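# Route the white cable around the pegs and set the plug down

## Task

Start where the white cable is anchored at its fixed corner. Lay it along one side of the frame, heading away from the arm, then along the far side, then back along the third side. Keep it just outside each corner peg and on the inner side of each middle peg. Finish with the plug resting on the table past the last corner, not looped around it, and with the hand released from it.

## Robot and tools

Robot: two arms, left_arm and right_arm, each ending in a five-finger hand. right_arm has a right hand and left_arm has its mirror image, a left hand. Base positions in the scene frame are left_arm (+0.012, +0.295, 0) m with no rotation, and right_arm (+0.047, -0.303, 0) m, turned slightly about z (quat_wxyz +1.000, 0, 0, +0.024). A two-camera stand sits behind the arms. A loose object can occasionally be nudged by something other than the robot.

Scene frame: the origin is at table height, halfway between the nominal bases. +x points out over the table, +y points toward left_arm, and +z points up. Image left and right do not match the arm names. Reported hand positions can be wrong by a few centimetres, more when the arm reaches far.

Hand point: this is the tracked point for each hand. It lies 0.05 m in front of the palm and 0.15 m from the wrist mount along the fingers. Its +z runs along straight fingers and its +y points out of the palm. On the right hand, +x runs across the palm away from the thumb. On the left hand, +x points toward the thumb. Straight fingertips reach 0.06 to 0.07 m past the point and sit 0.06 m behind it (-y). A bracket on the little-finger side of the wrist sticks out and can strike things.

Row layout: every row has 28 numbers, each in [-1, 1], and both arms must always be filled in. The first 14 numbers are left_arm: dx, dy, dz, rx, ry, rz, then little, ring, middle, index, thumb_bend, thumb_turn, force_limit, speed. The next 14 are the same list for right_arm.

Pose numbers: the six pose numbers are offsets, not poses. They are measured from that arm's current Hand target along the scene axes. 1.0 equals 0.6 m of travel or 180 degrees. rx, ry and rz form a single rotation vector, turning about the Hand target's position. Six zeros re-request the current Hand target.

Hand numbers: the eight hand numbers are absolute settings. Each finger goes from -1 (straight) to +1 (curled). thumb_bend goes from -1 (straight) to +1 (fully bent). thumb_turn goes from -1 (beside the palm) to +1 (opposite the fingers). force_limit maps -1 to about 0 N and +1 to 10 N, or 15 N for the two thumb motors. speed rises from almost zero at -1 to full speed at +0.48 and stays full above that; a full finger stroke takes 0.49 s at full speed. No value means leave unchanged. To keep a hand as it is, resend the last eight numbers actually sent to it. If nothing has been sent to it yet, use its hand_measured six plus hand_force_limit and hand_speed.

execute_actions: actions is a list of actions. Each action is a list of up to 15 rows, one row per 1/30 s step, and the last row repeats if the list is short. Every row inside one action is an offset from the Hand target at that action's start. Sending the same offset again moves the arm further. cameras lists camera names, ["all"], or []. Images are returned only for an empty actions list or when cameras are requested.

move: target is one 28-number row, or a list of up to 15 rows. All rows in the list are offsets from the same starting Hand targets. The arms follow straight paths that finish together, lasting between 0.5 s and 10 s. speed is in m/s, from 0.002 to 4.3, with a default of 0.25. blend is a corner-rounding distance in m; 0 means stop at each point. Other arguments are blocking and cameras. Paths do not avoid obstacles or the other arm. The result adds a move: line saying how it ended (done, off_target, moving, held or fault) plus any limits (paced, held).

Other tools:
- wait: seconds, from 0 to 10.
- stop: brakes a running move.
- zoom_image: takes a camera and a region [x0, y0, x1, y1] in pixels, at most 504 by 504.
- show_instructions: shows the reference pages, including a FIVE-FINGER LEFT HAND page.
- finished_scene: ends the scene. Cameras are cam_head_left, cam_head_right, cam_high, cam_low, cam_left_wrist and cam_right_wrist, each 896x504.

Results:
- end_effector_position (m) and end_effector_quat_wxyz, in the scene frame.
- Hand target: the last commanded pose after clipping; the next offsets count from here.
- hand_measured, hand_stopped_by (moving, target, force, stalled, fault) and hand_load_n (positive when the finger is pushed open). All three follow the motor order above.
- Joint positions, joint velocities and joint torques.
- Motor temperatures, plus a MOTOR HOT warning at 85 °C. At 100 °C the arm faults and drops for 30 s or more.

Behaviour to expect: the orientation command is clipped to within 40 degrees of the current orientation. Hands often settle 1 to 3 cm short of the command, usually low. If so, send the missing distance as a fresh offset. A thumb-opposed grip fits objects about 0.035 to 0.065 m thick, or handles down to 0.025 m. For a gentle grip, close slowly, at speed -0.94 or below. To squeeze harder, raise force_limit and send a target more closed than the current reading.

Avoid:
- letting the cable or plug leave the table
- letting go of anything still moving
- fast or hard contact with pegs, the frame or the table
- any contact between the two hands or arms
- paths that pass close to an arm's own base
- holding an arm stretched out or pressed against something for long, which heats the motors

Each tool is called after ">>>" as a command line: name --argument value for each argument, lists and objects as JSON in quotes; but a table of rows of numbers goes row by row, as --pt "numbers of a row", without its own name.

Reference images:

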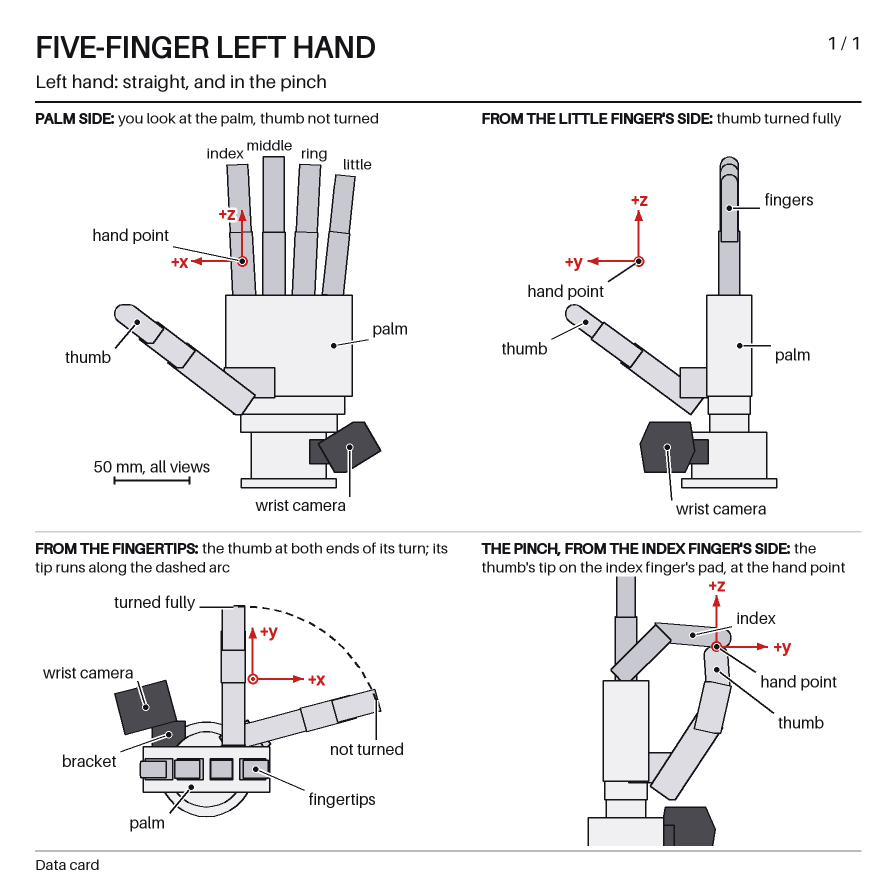

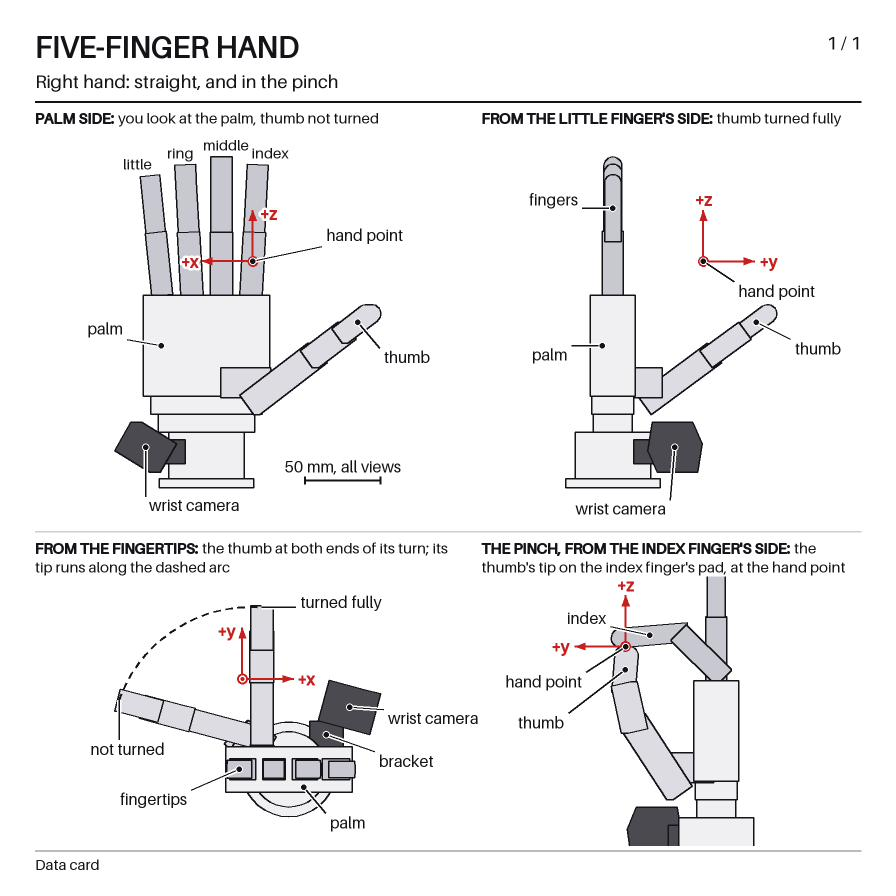

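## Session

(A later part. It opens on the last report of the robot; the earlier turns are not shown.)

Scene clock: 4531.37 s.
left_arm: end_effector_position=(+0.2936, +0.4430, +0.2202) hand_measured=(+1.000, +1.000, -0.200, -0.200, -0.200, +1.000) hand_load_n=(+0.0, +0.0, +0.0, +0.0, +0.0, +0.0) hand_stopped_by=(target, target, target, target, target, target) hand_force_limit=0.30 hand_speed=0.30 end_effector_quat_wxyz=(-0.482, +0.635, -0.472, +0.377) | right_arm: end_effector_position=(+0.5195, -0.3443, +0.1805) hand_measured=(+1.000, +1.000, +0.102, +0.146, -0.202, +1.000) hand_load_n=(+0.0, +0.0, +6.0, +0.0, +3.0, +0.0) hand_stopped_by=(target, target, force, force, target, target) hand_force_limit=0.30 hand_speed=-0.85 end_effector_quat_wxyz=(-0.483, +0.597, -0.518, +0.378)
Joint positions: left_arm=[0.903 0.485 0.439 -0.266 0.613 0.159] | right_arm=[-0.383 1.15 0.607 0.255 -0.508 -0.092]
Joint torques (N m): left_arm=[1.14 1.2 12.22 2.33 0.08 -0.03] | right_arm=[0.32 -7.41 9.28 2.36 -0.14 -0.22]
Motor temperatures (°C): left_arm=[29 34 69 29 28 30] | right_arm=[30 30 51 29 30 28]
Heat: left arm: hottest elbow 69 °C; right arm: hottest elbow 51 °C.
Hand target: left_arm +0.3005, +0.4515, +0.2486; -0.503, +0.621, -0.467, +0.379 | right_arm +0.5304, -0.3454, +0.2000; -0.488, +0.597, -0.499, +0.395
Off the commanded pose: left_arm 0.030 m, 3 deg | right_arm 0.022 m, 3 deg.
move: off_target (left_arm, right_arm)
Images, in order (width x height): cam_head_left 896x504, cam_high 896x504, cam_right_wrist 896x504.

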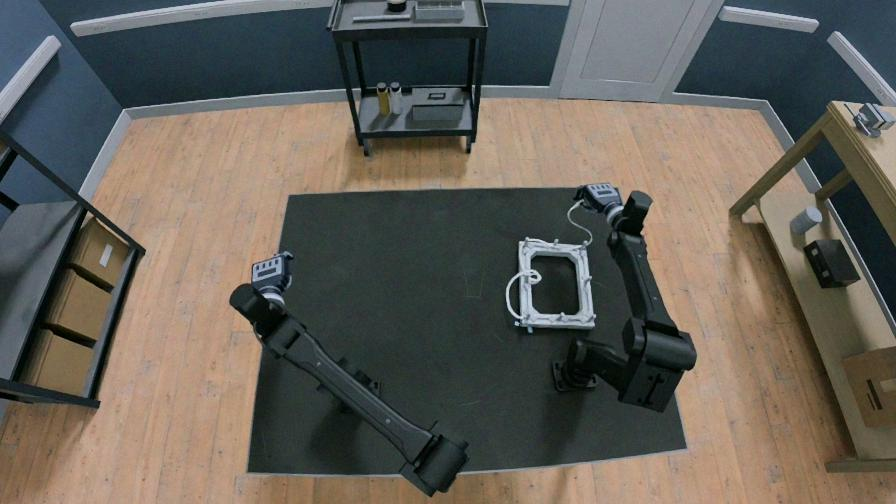

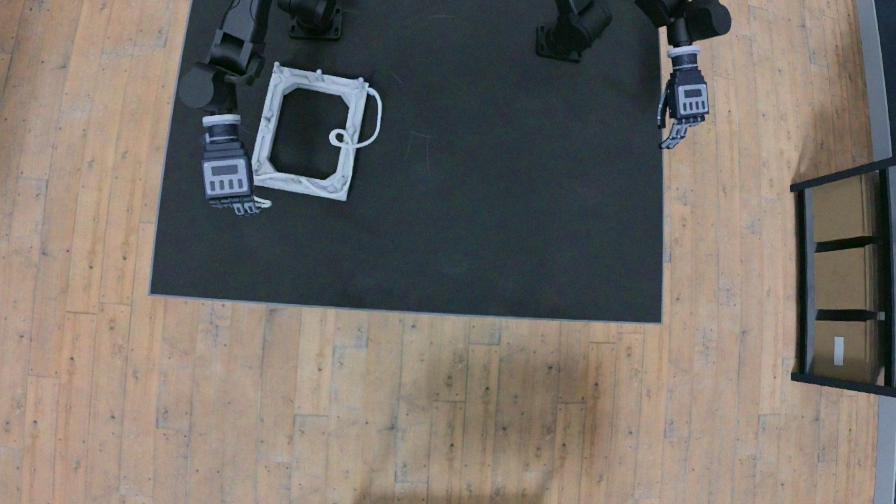

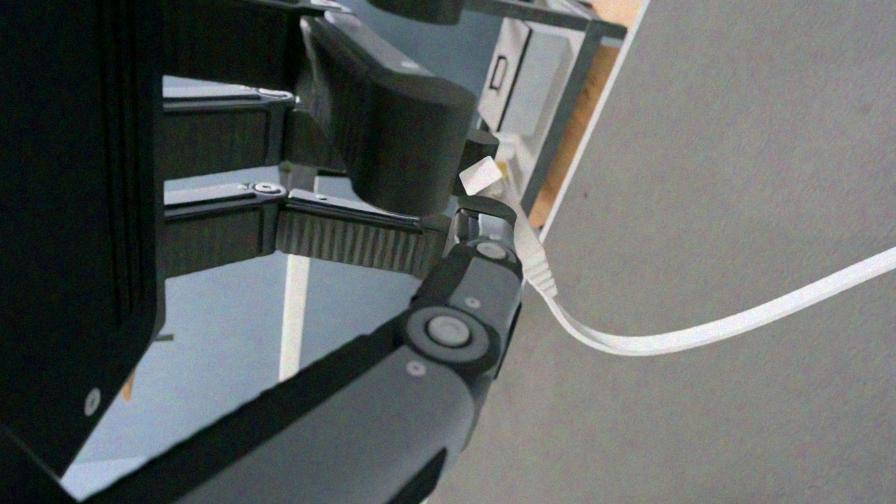

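>>> move --pt "0.08 0.04 -0.1 0 0 0 1 1 -0.2 -0.2 -0.2 1 0.3 0.3 -0.25 0.0 -0.04 0 0 0 1 1 0.5 0.5 -0.2 1 0.3 -0.85" --pt "0.16 0.08 -0.2 0 0 0 1 1 -0.2 -0.2 -0.2 1 0.3 0.3 -0.267 0.15 -0.04 0 0 0 1 1 0.5 0.5 -0.2 1 0.3 -0.85" --speed 0.12 --blend '[0.04,0]' --cameras '["cam_head_left","cam_high","cam_right_wrist"]'

>>> zoom_image --camera "cam_high" --region '[200, 30, 420, 220]'

Scene clock: 4547.97 s.
left_arm: end_effector_position=(+0.3915, +0.5011, +0.1268) hand_measured=(+1.000, +1.000, -0.200, -0.200, -0.200, +1.000) hand_load_n=(+0.0, +0.0, +0.0, +0.0, +0.0, +0.0) hand_stopped_by=(target, target, target, target, target, target) hand_force_limit=0.30 hand_speed=0.30 end_effector_quat_wxyz=(-0.502, +0.623, -0.469, +0.373) | right_arm: end_effector_position=(+0.3727, -0.2587, +0.1781) hand_measured=(+1.000, +1.000, +0.102, +0.146, -0.202, +1.000) hand_load_n=(+0.0, +0.0, +5.5, +0.0, +2.5, +0.5) hand_stopped_by=(target, target, force, force, target, target) hand_force_limit=0.30 hand_speed=-0.85 end_effector_quat_wxyz=(-0.486, +0.597, -0.495, +0.402)
Joint positions: left_arm=[0.746 1.119 0.388 0.488 0.449 0.113] | right_arm=[-0.168 0.443 0.281 -0.053 -0.3 -0.064]
Joint torques (N m): left_arm=[0.26 -4.07 7.38 2.45 0.01 -0.03] | right_arm=[0.5 -0.21 7.82 1.76 -0.07 0.04]
Motor temperatures (°C): left_arm=[29 33 70 29 28 30] | right_arm=[30 31 52 29 30 28]
Heat: left arm: hottest elbow 70 °C; right arm: hottest elbow 52 °C.
Hand target: left_arm +0.3966, +0.4996, +0.1288; -0.503, +0.620, -0.467, +0.379 | right_arm +0.3701, -0.2554, +0.1759; -0.488, +0.597, -0.499, +0.395
Off the commanded pose: left_arm 0.006 m, 1 deg | right_arm 0.005 m, 1 deg.
move: done
Images, in order (width x height): cam_head_left 896x504, cam_high 896x504, cam_right_wrist 896x504.

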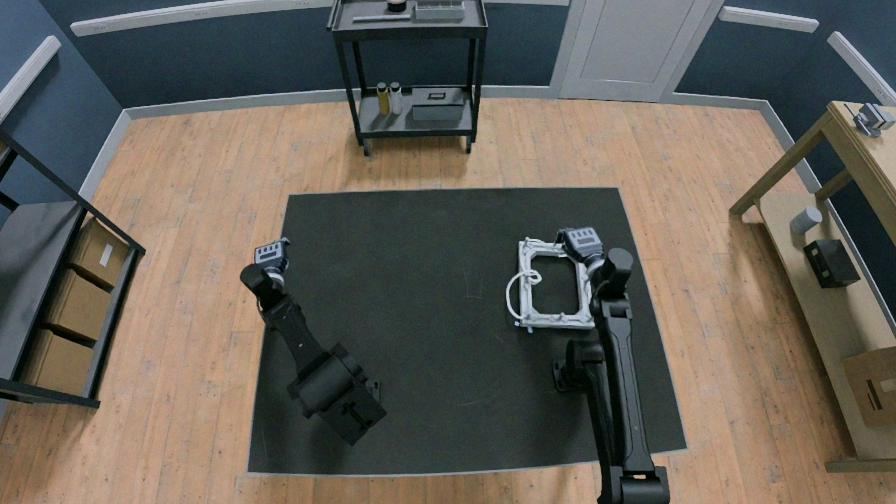

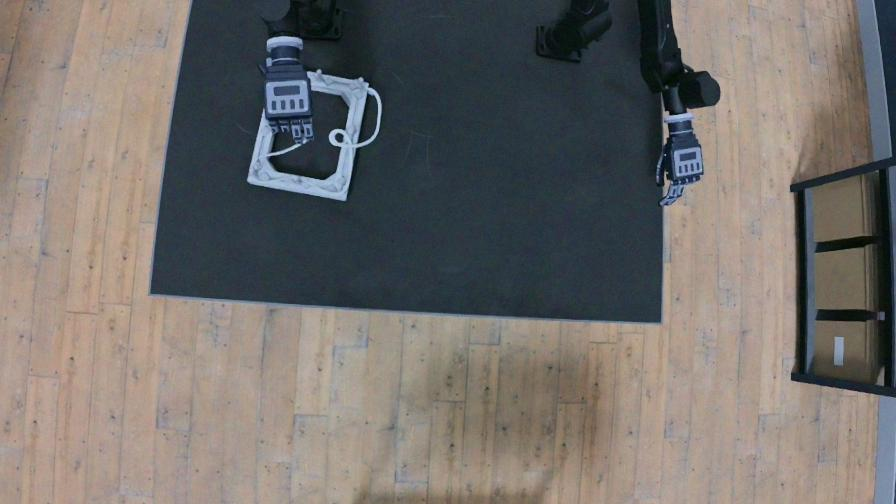

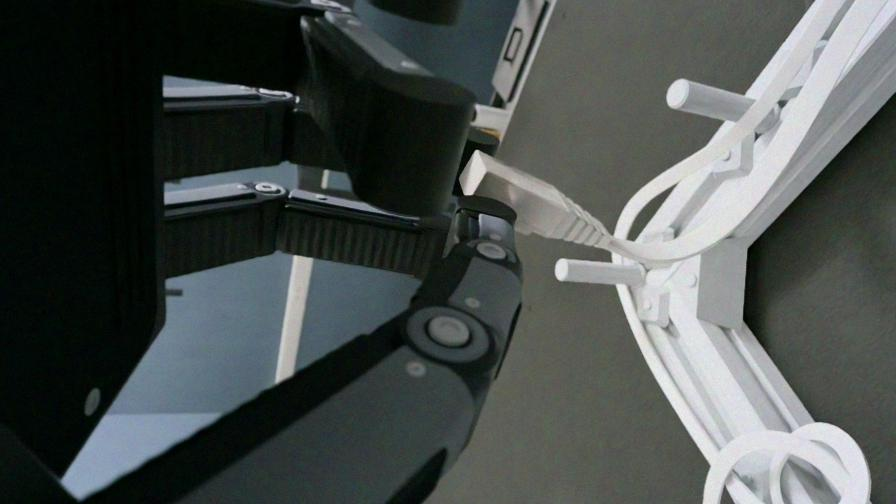

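Scaled by 2.291 from the camera's 896x504 image, which has a finer 1280x720 frame.

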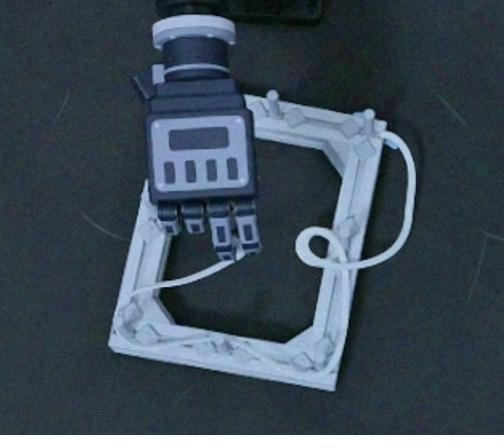

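>>> zoom_image --camera "cam_high" --region '[240, 130, 320, 200]'

>>> zoom_image --camera "cam_right_wrist" --region '[560, 0, 896, 300]'

Scaled by 6.300 from the camera's 896x504 image, which has a finer 1280x720 frame.

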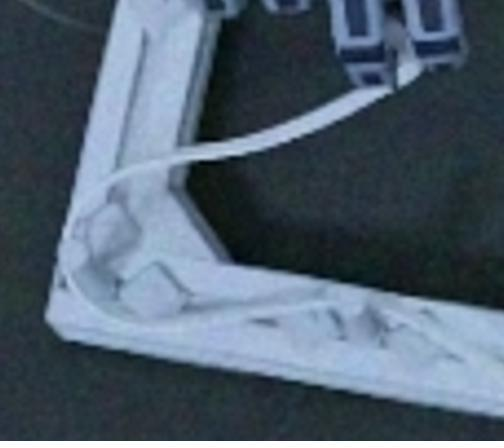

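Scaled by 1.500 from the camera's 896x504 image, which has a finer 1280x720 frame.

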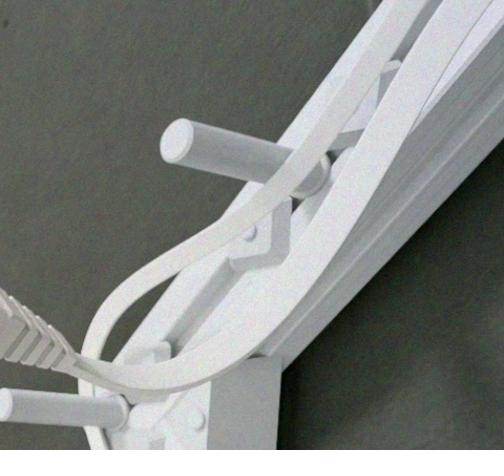

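>>> move --pt "0 0 0 0 0 0 1 1 -0.2 -0.2 -0.2 1 0.3 0.3 0.05 -0.2 0.1 0 0 -0.1 1 1 0.5 0.5 -0.2 1 0.3 -0.85" --pt "0 0 0 0 0 0 1 1 -0.2 -0.2 -0.2 1 0.3 0.3 0.05 -0.29 0.19 0 0 -0.167 1 1 0.5 0.5 -0.2 1 0.3 -0.85" --speed 0.12 --blend '[0.04,0]' --cameras '["cam_head_left","cam_high","cam_right_wrist","cam_low"]'

>>> zoom_image --camera "cam_high" --region '[200, 30, 420, 220]'

>>> zoom_image --camera "cam_low" --region '[340, 200, 500, 320]'

Scene clock: 4577.27 s.
left_arm: end_effector_position=(+0.3915, +0.5010, +0.1268) hand_measured=(+1.000, +1.000, -0.200, -0.200, -0.200, +1.000) hand_load_n=(+0.0, +0.0, +0.0, +0.0, +0.0, +0.0) hand_stopped_by=(target, target, target, target, target, target) hand_force_limit=0.30 hand_speed=0.30 end_effector_quat_wxyz=(-0.502, +0.623, -0.469, +0.374) | right_arm: end_effector_position=(+0.3955, -0.4234, +0.2648) hand_measured=(+1.000, +1.000, +0.102, +0.146, -0.202, +1.000) hand_load_n=(+0.0, +0.0, +5.5, +0.0, +3.0, +0.5) hand_stopped_by=(target, target, force, force, target, target) hand_force_limit=0.30 hand_speed=-0.85 end_effector_quat_wxyz=(+0.364, -0.458, +0.640, -0.498)
Joint positions: left_arm=[0.746 1.119 0.388 0.488 0.449 0.113] | right_arm=[-0.551 0.588 0.563 -0.22 -0.179 -0.034]
Joint torques (N m): left_arm=[0.26 -4.07 7.38 2.4 0.01 -0.02] | right_arm=[-0.62 -0.03 11.54 1.74 -0.02 0.06]
Motor temperatures (°C): left_arm=[29 33 65 29 28 30] | right_arm=[30 30 53 29 30 28]
Heat: left arm: hottest elbow 65 °C; right arm: hottest elbow 53 °C.
Hand target: left_arm +0.3966, +0.4995, +0.1288; -0.503, +0.620, -0.467, +0.379 | right_arm +0.4001, -0.4292, +0.2899; +0.369, -0.447, +0.637, -0.508
Off the commanded pose: left_arm 0.006 m, 1 deg | right_arm 0.026 m, 2 deg.
move: off_target (right_arm)
Images, in order (width x height): cam_head_left 896x504, cam_high 896x504, cam_low 896x504, cam_right_wrist 896x504.

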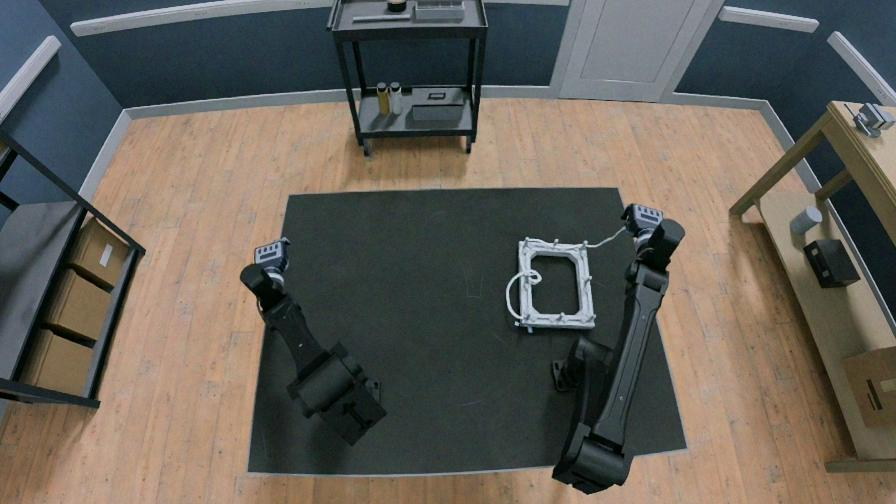

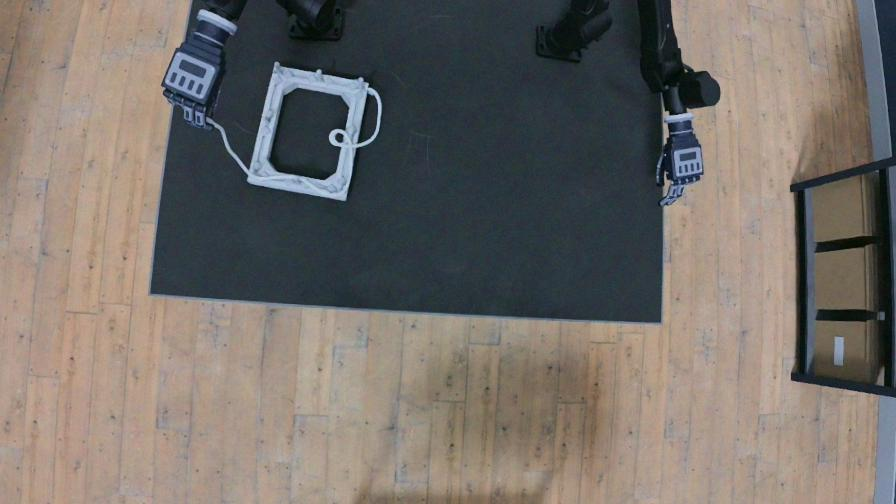

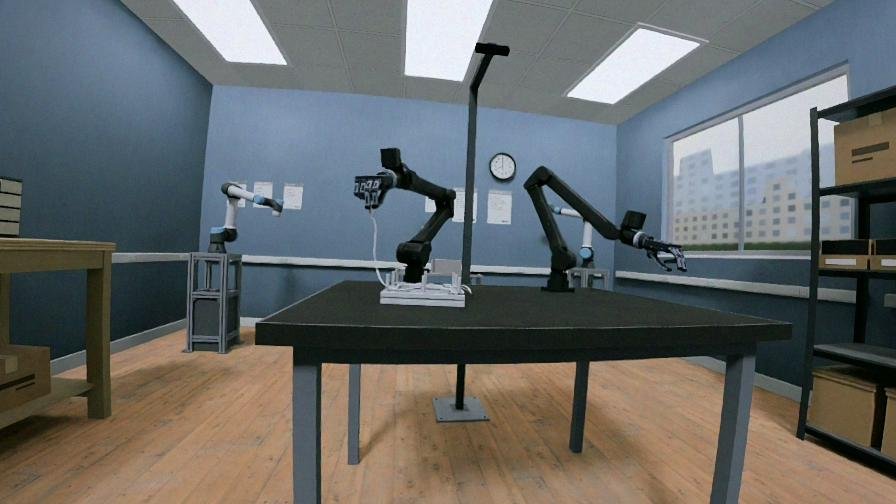

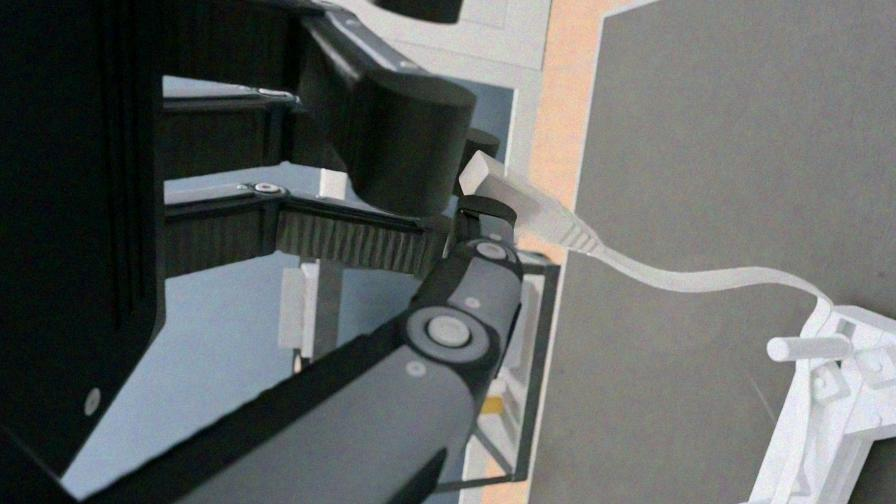

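Scaled by 2.291 from the camera's 896x504 image, which has a finer 1280x720 frame.

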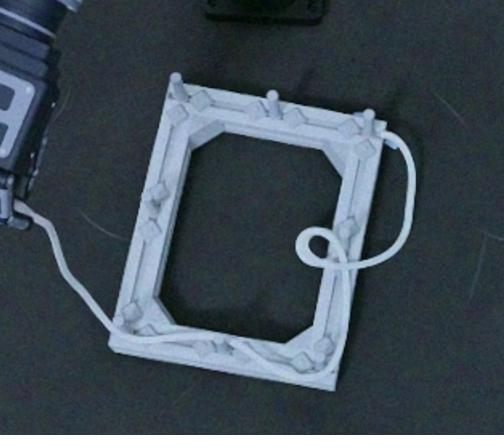

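Scaled by 3.150 from the camera's 896x504 image, which has a finer 1280x720 frame.

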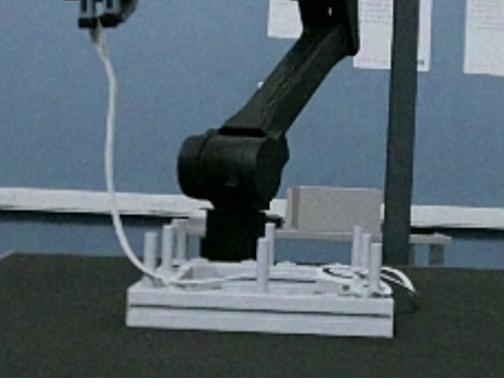

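>>> move --pt "0 0 0 0 0 0 1 1 -0.2 -0.2 -0.2 1 0.3 0.3 0.2 -0.068 -0.15 0 0 0.111 1 1 0.5 0.5 -0.2 1 0.3 -0.85" --pt "0 0 0 0 0 0 1 1 -0.2 -0.2 -0.2 1 0.3 0.3 0.367 -0.04 -0.15 0 0 0.278 1 1 0.5 0.5 -0.2 1 0.3 -0.85" --pt "0 0 0 0 0 0 1 1 -0.2 -0.2 -0.2 1 0.3 0.3 0.367 -0.052 0.0 0 0 0.278 1 1 0.5 0.5 -0.2 1 0.3 -0.85" --speed 0.12 --blend '[0.04,0.03,0]' --cameras '["cam_head_left","cam_high","cam_right_wrist","cam_low"]'

>>> zoom_image --camera "cam_high" --region '[200, 30, 420, 220]'

>>> zoom_image --camera "cam_low" --region '[340, 200, 500, 320]'

Scene clock: 4601.10 s.
left_arm: end_effector_position=(+0.3915, +0.5010, +0.1268) hand_measured=(+1.000, +1.000, -0.200, -0.200, -0.200, +1.000) hand_load_n=(+0.0, +0.0, +0.0, +0.0, +0.0, +0.0) hand_stopped_by=(target, target, target, target, target, target) hand_force_limit=0.30 hand_speed=0.30 end_effector_quat_wxyz=(-0.502, +0.623, -0.469, +0.374) | right_arm: end_effector_position=(+0.6106, -0.4541, +0.2710) hand_measured=(+1.000, +1.000, +0.102, +0.146, -0.202, +1.000) hand_load_n=(+0.0, +0.0, +6.0, +0.0, +2.5, +0.5) hand_stopped_by=(target, target, force, force, target, target) hand_force_limit=0.30 hand_speed=-0.85 end_effector_quat_wxyz=(-0.552, +0.671, -0.403, +0.288)
Joint positions: left_arm=[0.746 1.119 0.388 0.488 0.449 0.113] | right_arm=[-0.611 1.538 1.258 -0.199 -1.061 -0.366]
Joint torques (N m): left_arm=[0.21 -4.07 7.36 2.4 0.01 -0.03] | right_arm=[0.21 -13.33 10.58 1.14 -0.4 -0.22]
Motor temperatures (°C): left_arm=[29 33 62 29 28 30] | right_arm=[30 31 54 29 30 28]
Heat: left arm: hottest elbow 62 °C; right arm: hottest elbow 54 °C.
Hand target: left_arm +0.3966, +0.4995, +0.1288; -0.503, +0.620, -0.467, +0.379 | right_arm +0.6204, -0.4605, +0.2899; -0.549, +0.674, -0.388, +0.305
Off the commanded pose: left_arm 0.006 m, 1 deg | right_arm 0.022 m, 3 deg.
move: off_target (right_arm)
Images, in order (width x height): cam_head_left 896x504, cam_high 896x504, cam_low 896x504, cam_right_wrist 896x504.

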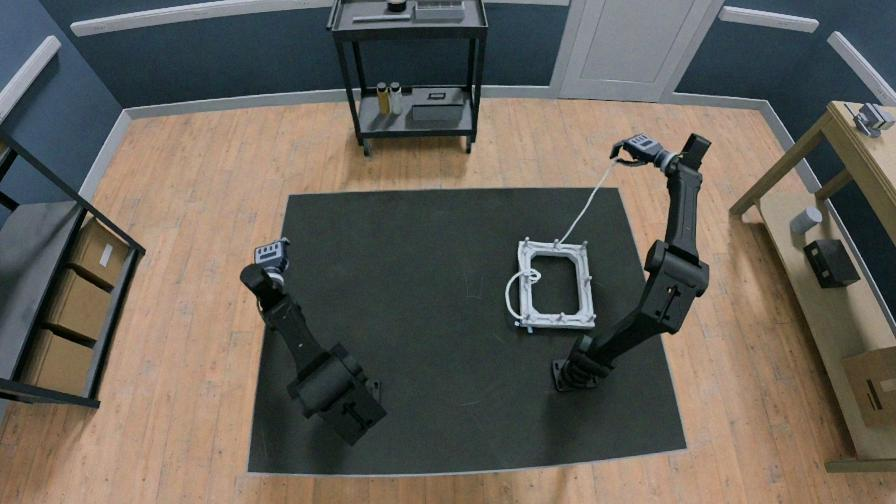

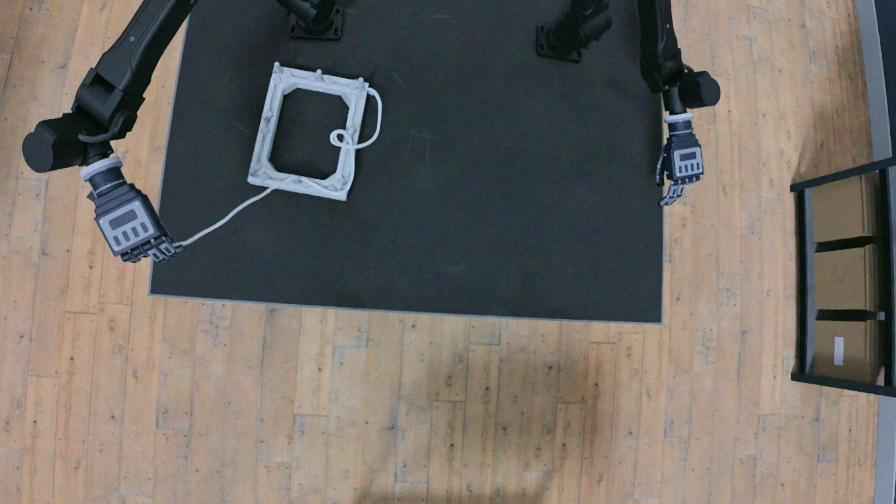

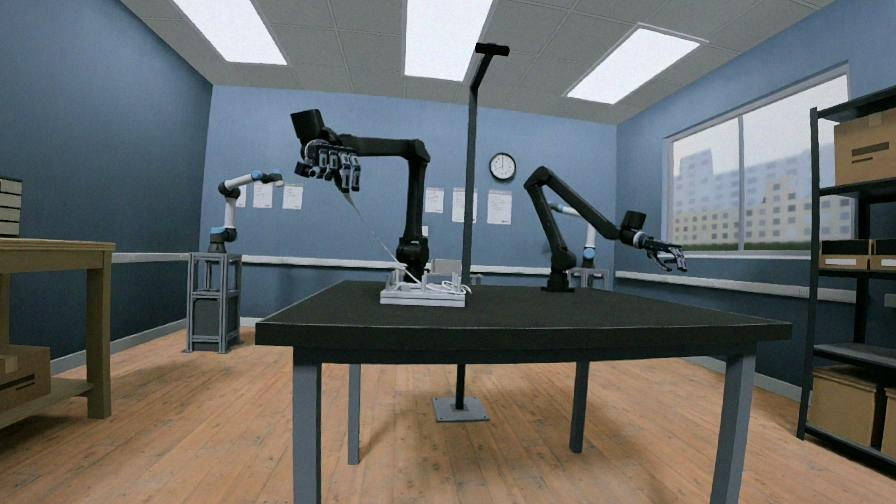

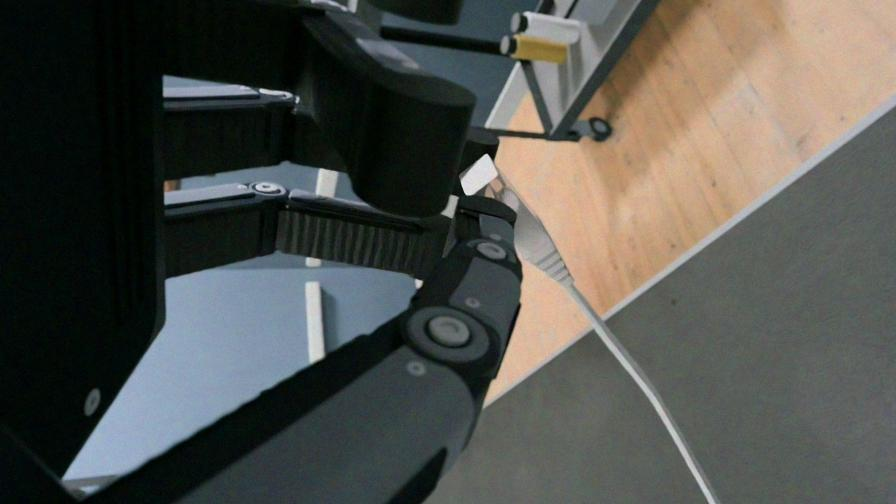

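Scaled by 2.291 from the camera's 896x504 image, which has a finer 1280x720 frame.

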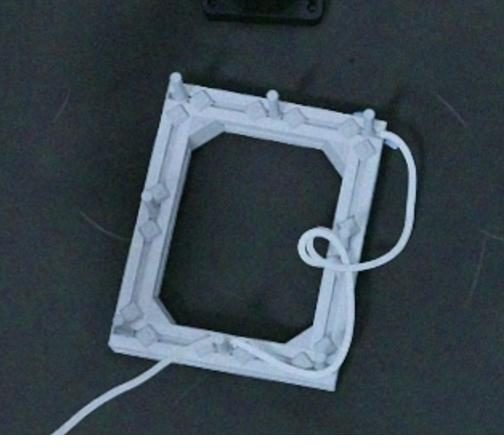

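Scaled by 3.150 from the camera's 896x504 image, which has a finer 1280x720 frame.

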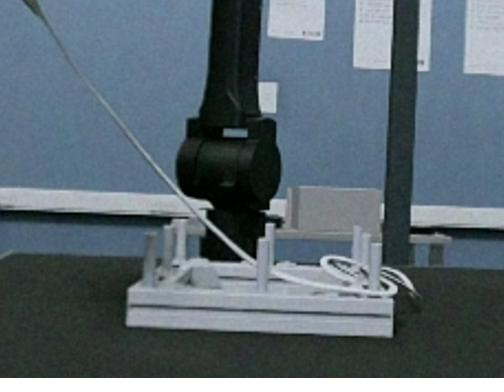

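>>> move --pt "0 0 0 0 0 0 1 1 -0.2 -0.2 -0.2 1 0.3 0.3 -0.15 0.16 0.12 0 0 -0.03 1 1 0.5 0.5 -0.2 1 0.3 -0.85" --speed 0.12 --cameras '["cam_low","cam_right_wrist"]'

>>> zoom_image --camera "cam_low" --region '[340, 180, 500, 320]'

Scene clock: 4610.50 s.
left_arm: end_effector_position=(+0.3915, +0.5010, +0.1268) hand_measured=(+1.000, +1.000, -0.200, -0.200, -0.200, +1.000) hand_load_n=(+0.0, +0.0, +0.0, +0.0, +0.0, +0.0) hand_stopped_by=(target, target, target, target, target, target) hand_force_limit=0.30 hand_speed=0.30 end_effector_quat_wxyz=(-0.502, +0.623, -0.469, +0.374) | right_arm: end_effector_position=(+0.5311, -0.3688, +0.3658) hand_measured=(+1.000, +1.000, +0.102, +0.146, -0.202, +1.000) hand_load_n=(+0.0, +0.0, +5.5, +0.0, +2.5, +0.5) hand_stopped_by=(target, target, force, force, target, target) hand_force_limit=0.30 hand_speed=-0.85 end_effector_quat_wxyz=(-0.532, +0.656, -0.412, +0.340)
Joint positions: left_arm=[0.746 1.119 0.388 0.488 0.449 0.113] | right_arm=[-0.514 1.138 1.098 -0.282 -0.881 -0.26]
Joint torques (N m): left_arm=[0.26 -4.07 7.38 2.41 0.01 -0.02] | right_arm=[0.09 -8 7.62 1.5 -0.25 0.02]
Motor temperatures (°C): left_arm=[29 33 61 29 28 30] | right_arm=[30 31 54 29 30 28]
Heat: left arm: hottest elbow 61 °C; right arm: hottest elbow 54 °C.
Hand target: left_arm +0.3966, +0.4995, +0.1288; -0.503, +0.620, -0.467, +0.379 | right_arm +0.5304, -0.3646, +0.3620; -0.534, +0.655, -0.420, +0.330
Off the commanded pose: left_arm 0.006 m, 1 deg | right_arm 0.006 m, 1 deg.
move: done
Images, in order (width x height): cam_low 896x504, cam_right_wrist 896x504.

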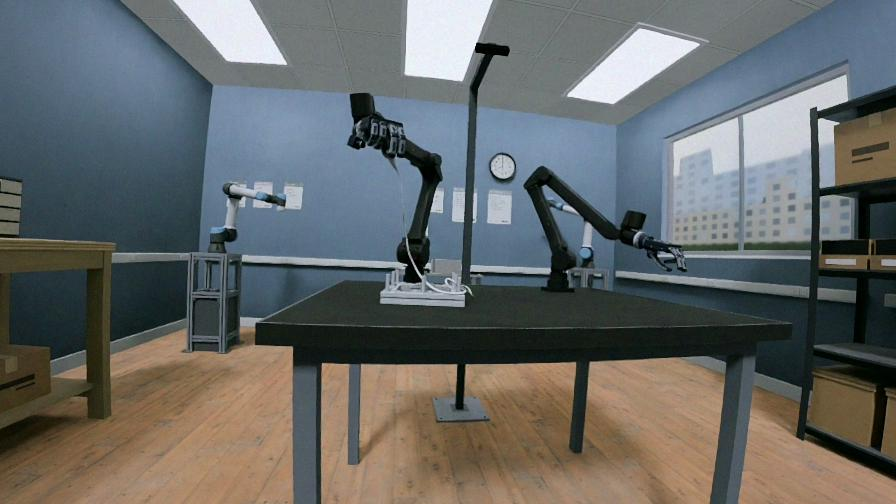

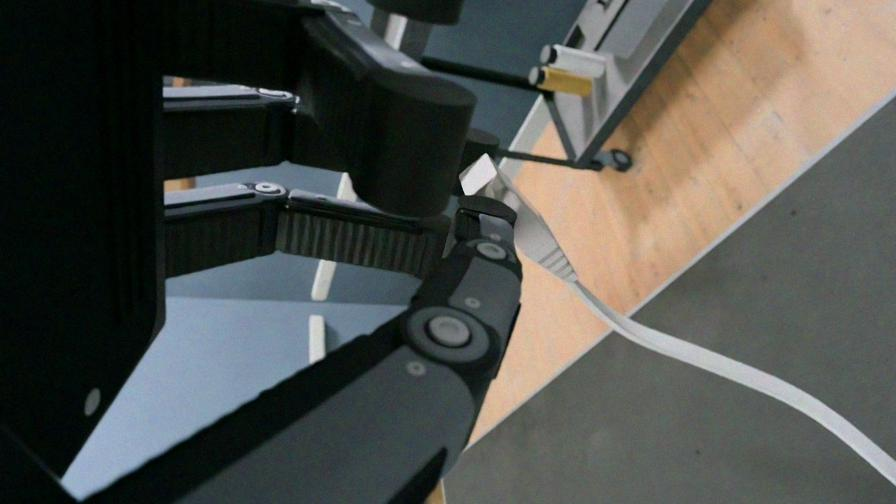

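Scaled by 3.150 from the camera's 896x504 image, which has a finer 1280x720 frame.

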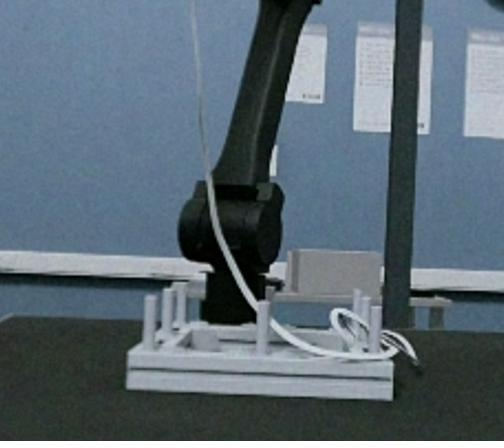

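>>> move --pt "0 0 0 0 0 0 1 1 -0.2 -0.2 -0.2 1 0.3 0.3 -0.04 0.12 0.07 0 0 -0.03 1 1 0.5 0.5 -0.2 1 0.3 -0.85" --pt "0 0 0 0 0 0 1 1 -0.2 -0.2 -0.2 1 0.3 0.3 0.03 0.16 0.07 0 0 -0.03 1 1 0.5 0.5 -0.2 1 0.3 -0.85" --speed 0.12 --blend '[0.02,0]' --cameras '["cam_low","cam_right_wrist","cam_head_left"]'

>>> zoom_image --camera "cam_low" --region '[340, 180, 500, 320]'

Scene clock: 4622.73 s.
left_arm: end_effector_position=(+0.3915, +0.5010, +0.1268) hand_measured=(+1.000, +1.000, -0.200, -0.200, -0.200, +1.000) hand_load_n=(+0.0, +0.0, +0.0, +0.0, +0.0, +0.0) hand_stopped_by=(target, target, target, target, target, target) hand_force_limit=0.30 hand_speed=0.30 end_effector_quat_wxyz=(-0.502, +0.623, -0.469, +0.374) | right_arm: end_effector_position=(+0.5393, -0.2711, +0.3734) hand_measured=(+1.000, +1.000, +0.102, +0.146, -0.202, +1.000) hand_load_n=(+0.0, +0.0, +5.5, +0.0, +3.0, +0.0) hand_stopped_by=(target, target, force, force, target, target) hand_force_limit=0.30 hand_speed=-0.85 end_effector_quat_wxyz=(-0.505, +0.644, -0.465, +0.337)
Joint positions: left_arm=[0.746 1.119 0.388 0.488 0.449 0.113] | right_arm=[-0.218 1.059 1.085 -0.331 -0.506 -0.115]
Joint torques (N m): left_arm=[0.26 -4.01 7.38 2.41 0.01 -0.03] | right_arm=[0.21 -6.83 11.36 2.8 -0.03 0.03]
Motor temperatures (°C): left_arm=[29 33 61 29 28 30] | right_arm=[30 31 55 29 30 28]
Heat: left arm: hottest elbow 61 °C; right arm: hottest elbow 55 °C.
Hand target: left_arm +0.3966, +0.4995, +0.1288; -0.503, +0.620, -0.467, +0.379 | right_arm +0.5484, -0.2686, +0.4040; -0.518, +0.635, -0.450, +0.355
Off the commanded pose: left_arm 0.006 m, 1 deg | right_arm 0.032 m, 3 deg.
move: off_target (right_arm)
Images, in order (width x height): cam_head_left 896x504, cam_low 896x504, cam_right_wrist 896x504.

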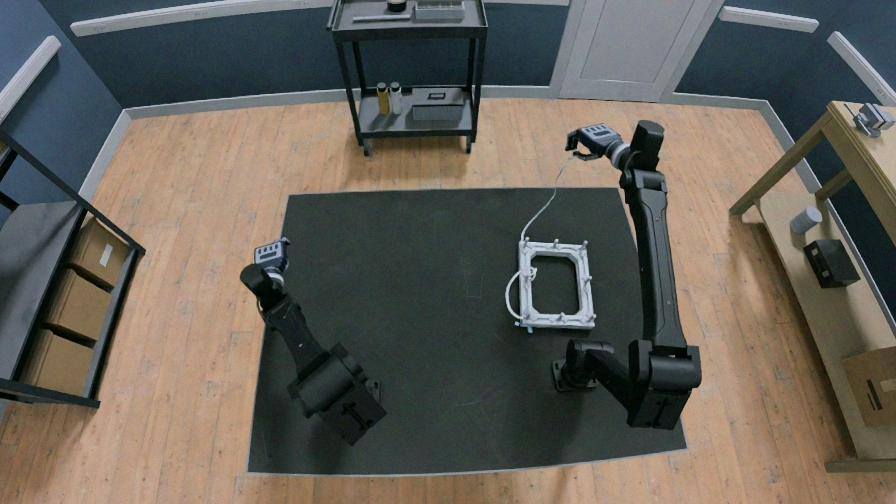

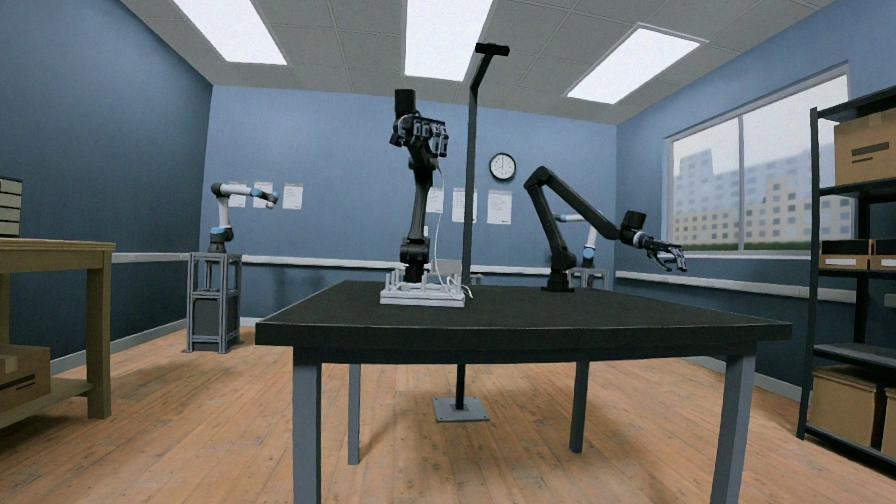

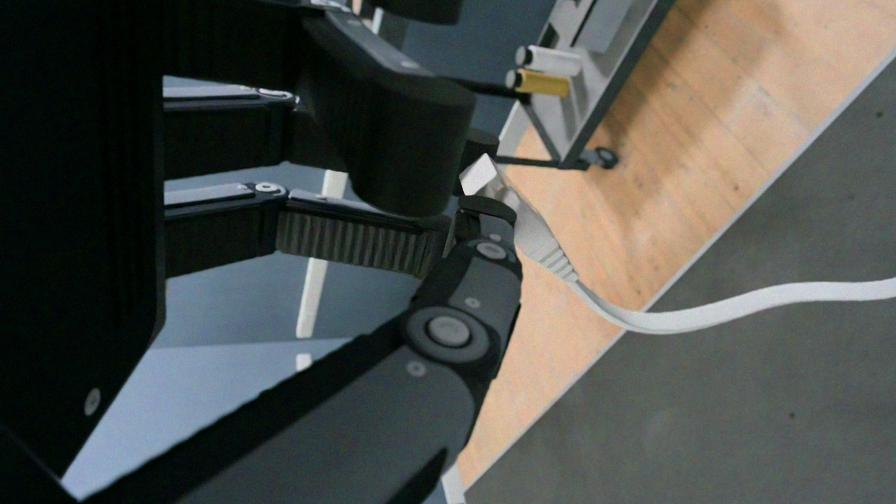

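Scaled by 3.150 from the camera's 896x504 image, which has a finer 1280x720 frame.

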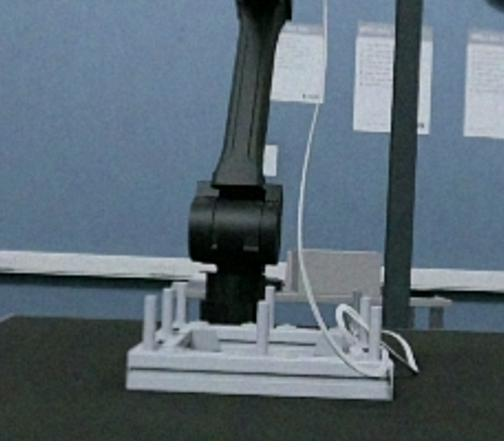

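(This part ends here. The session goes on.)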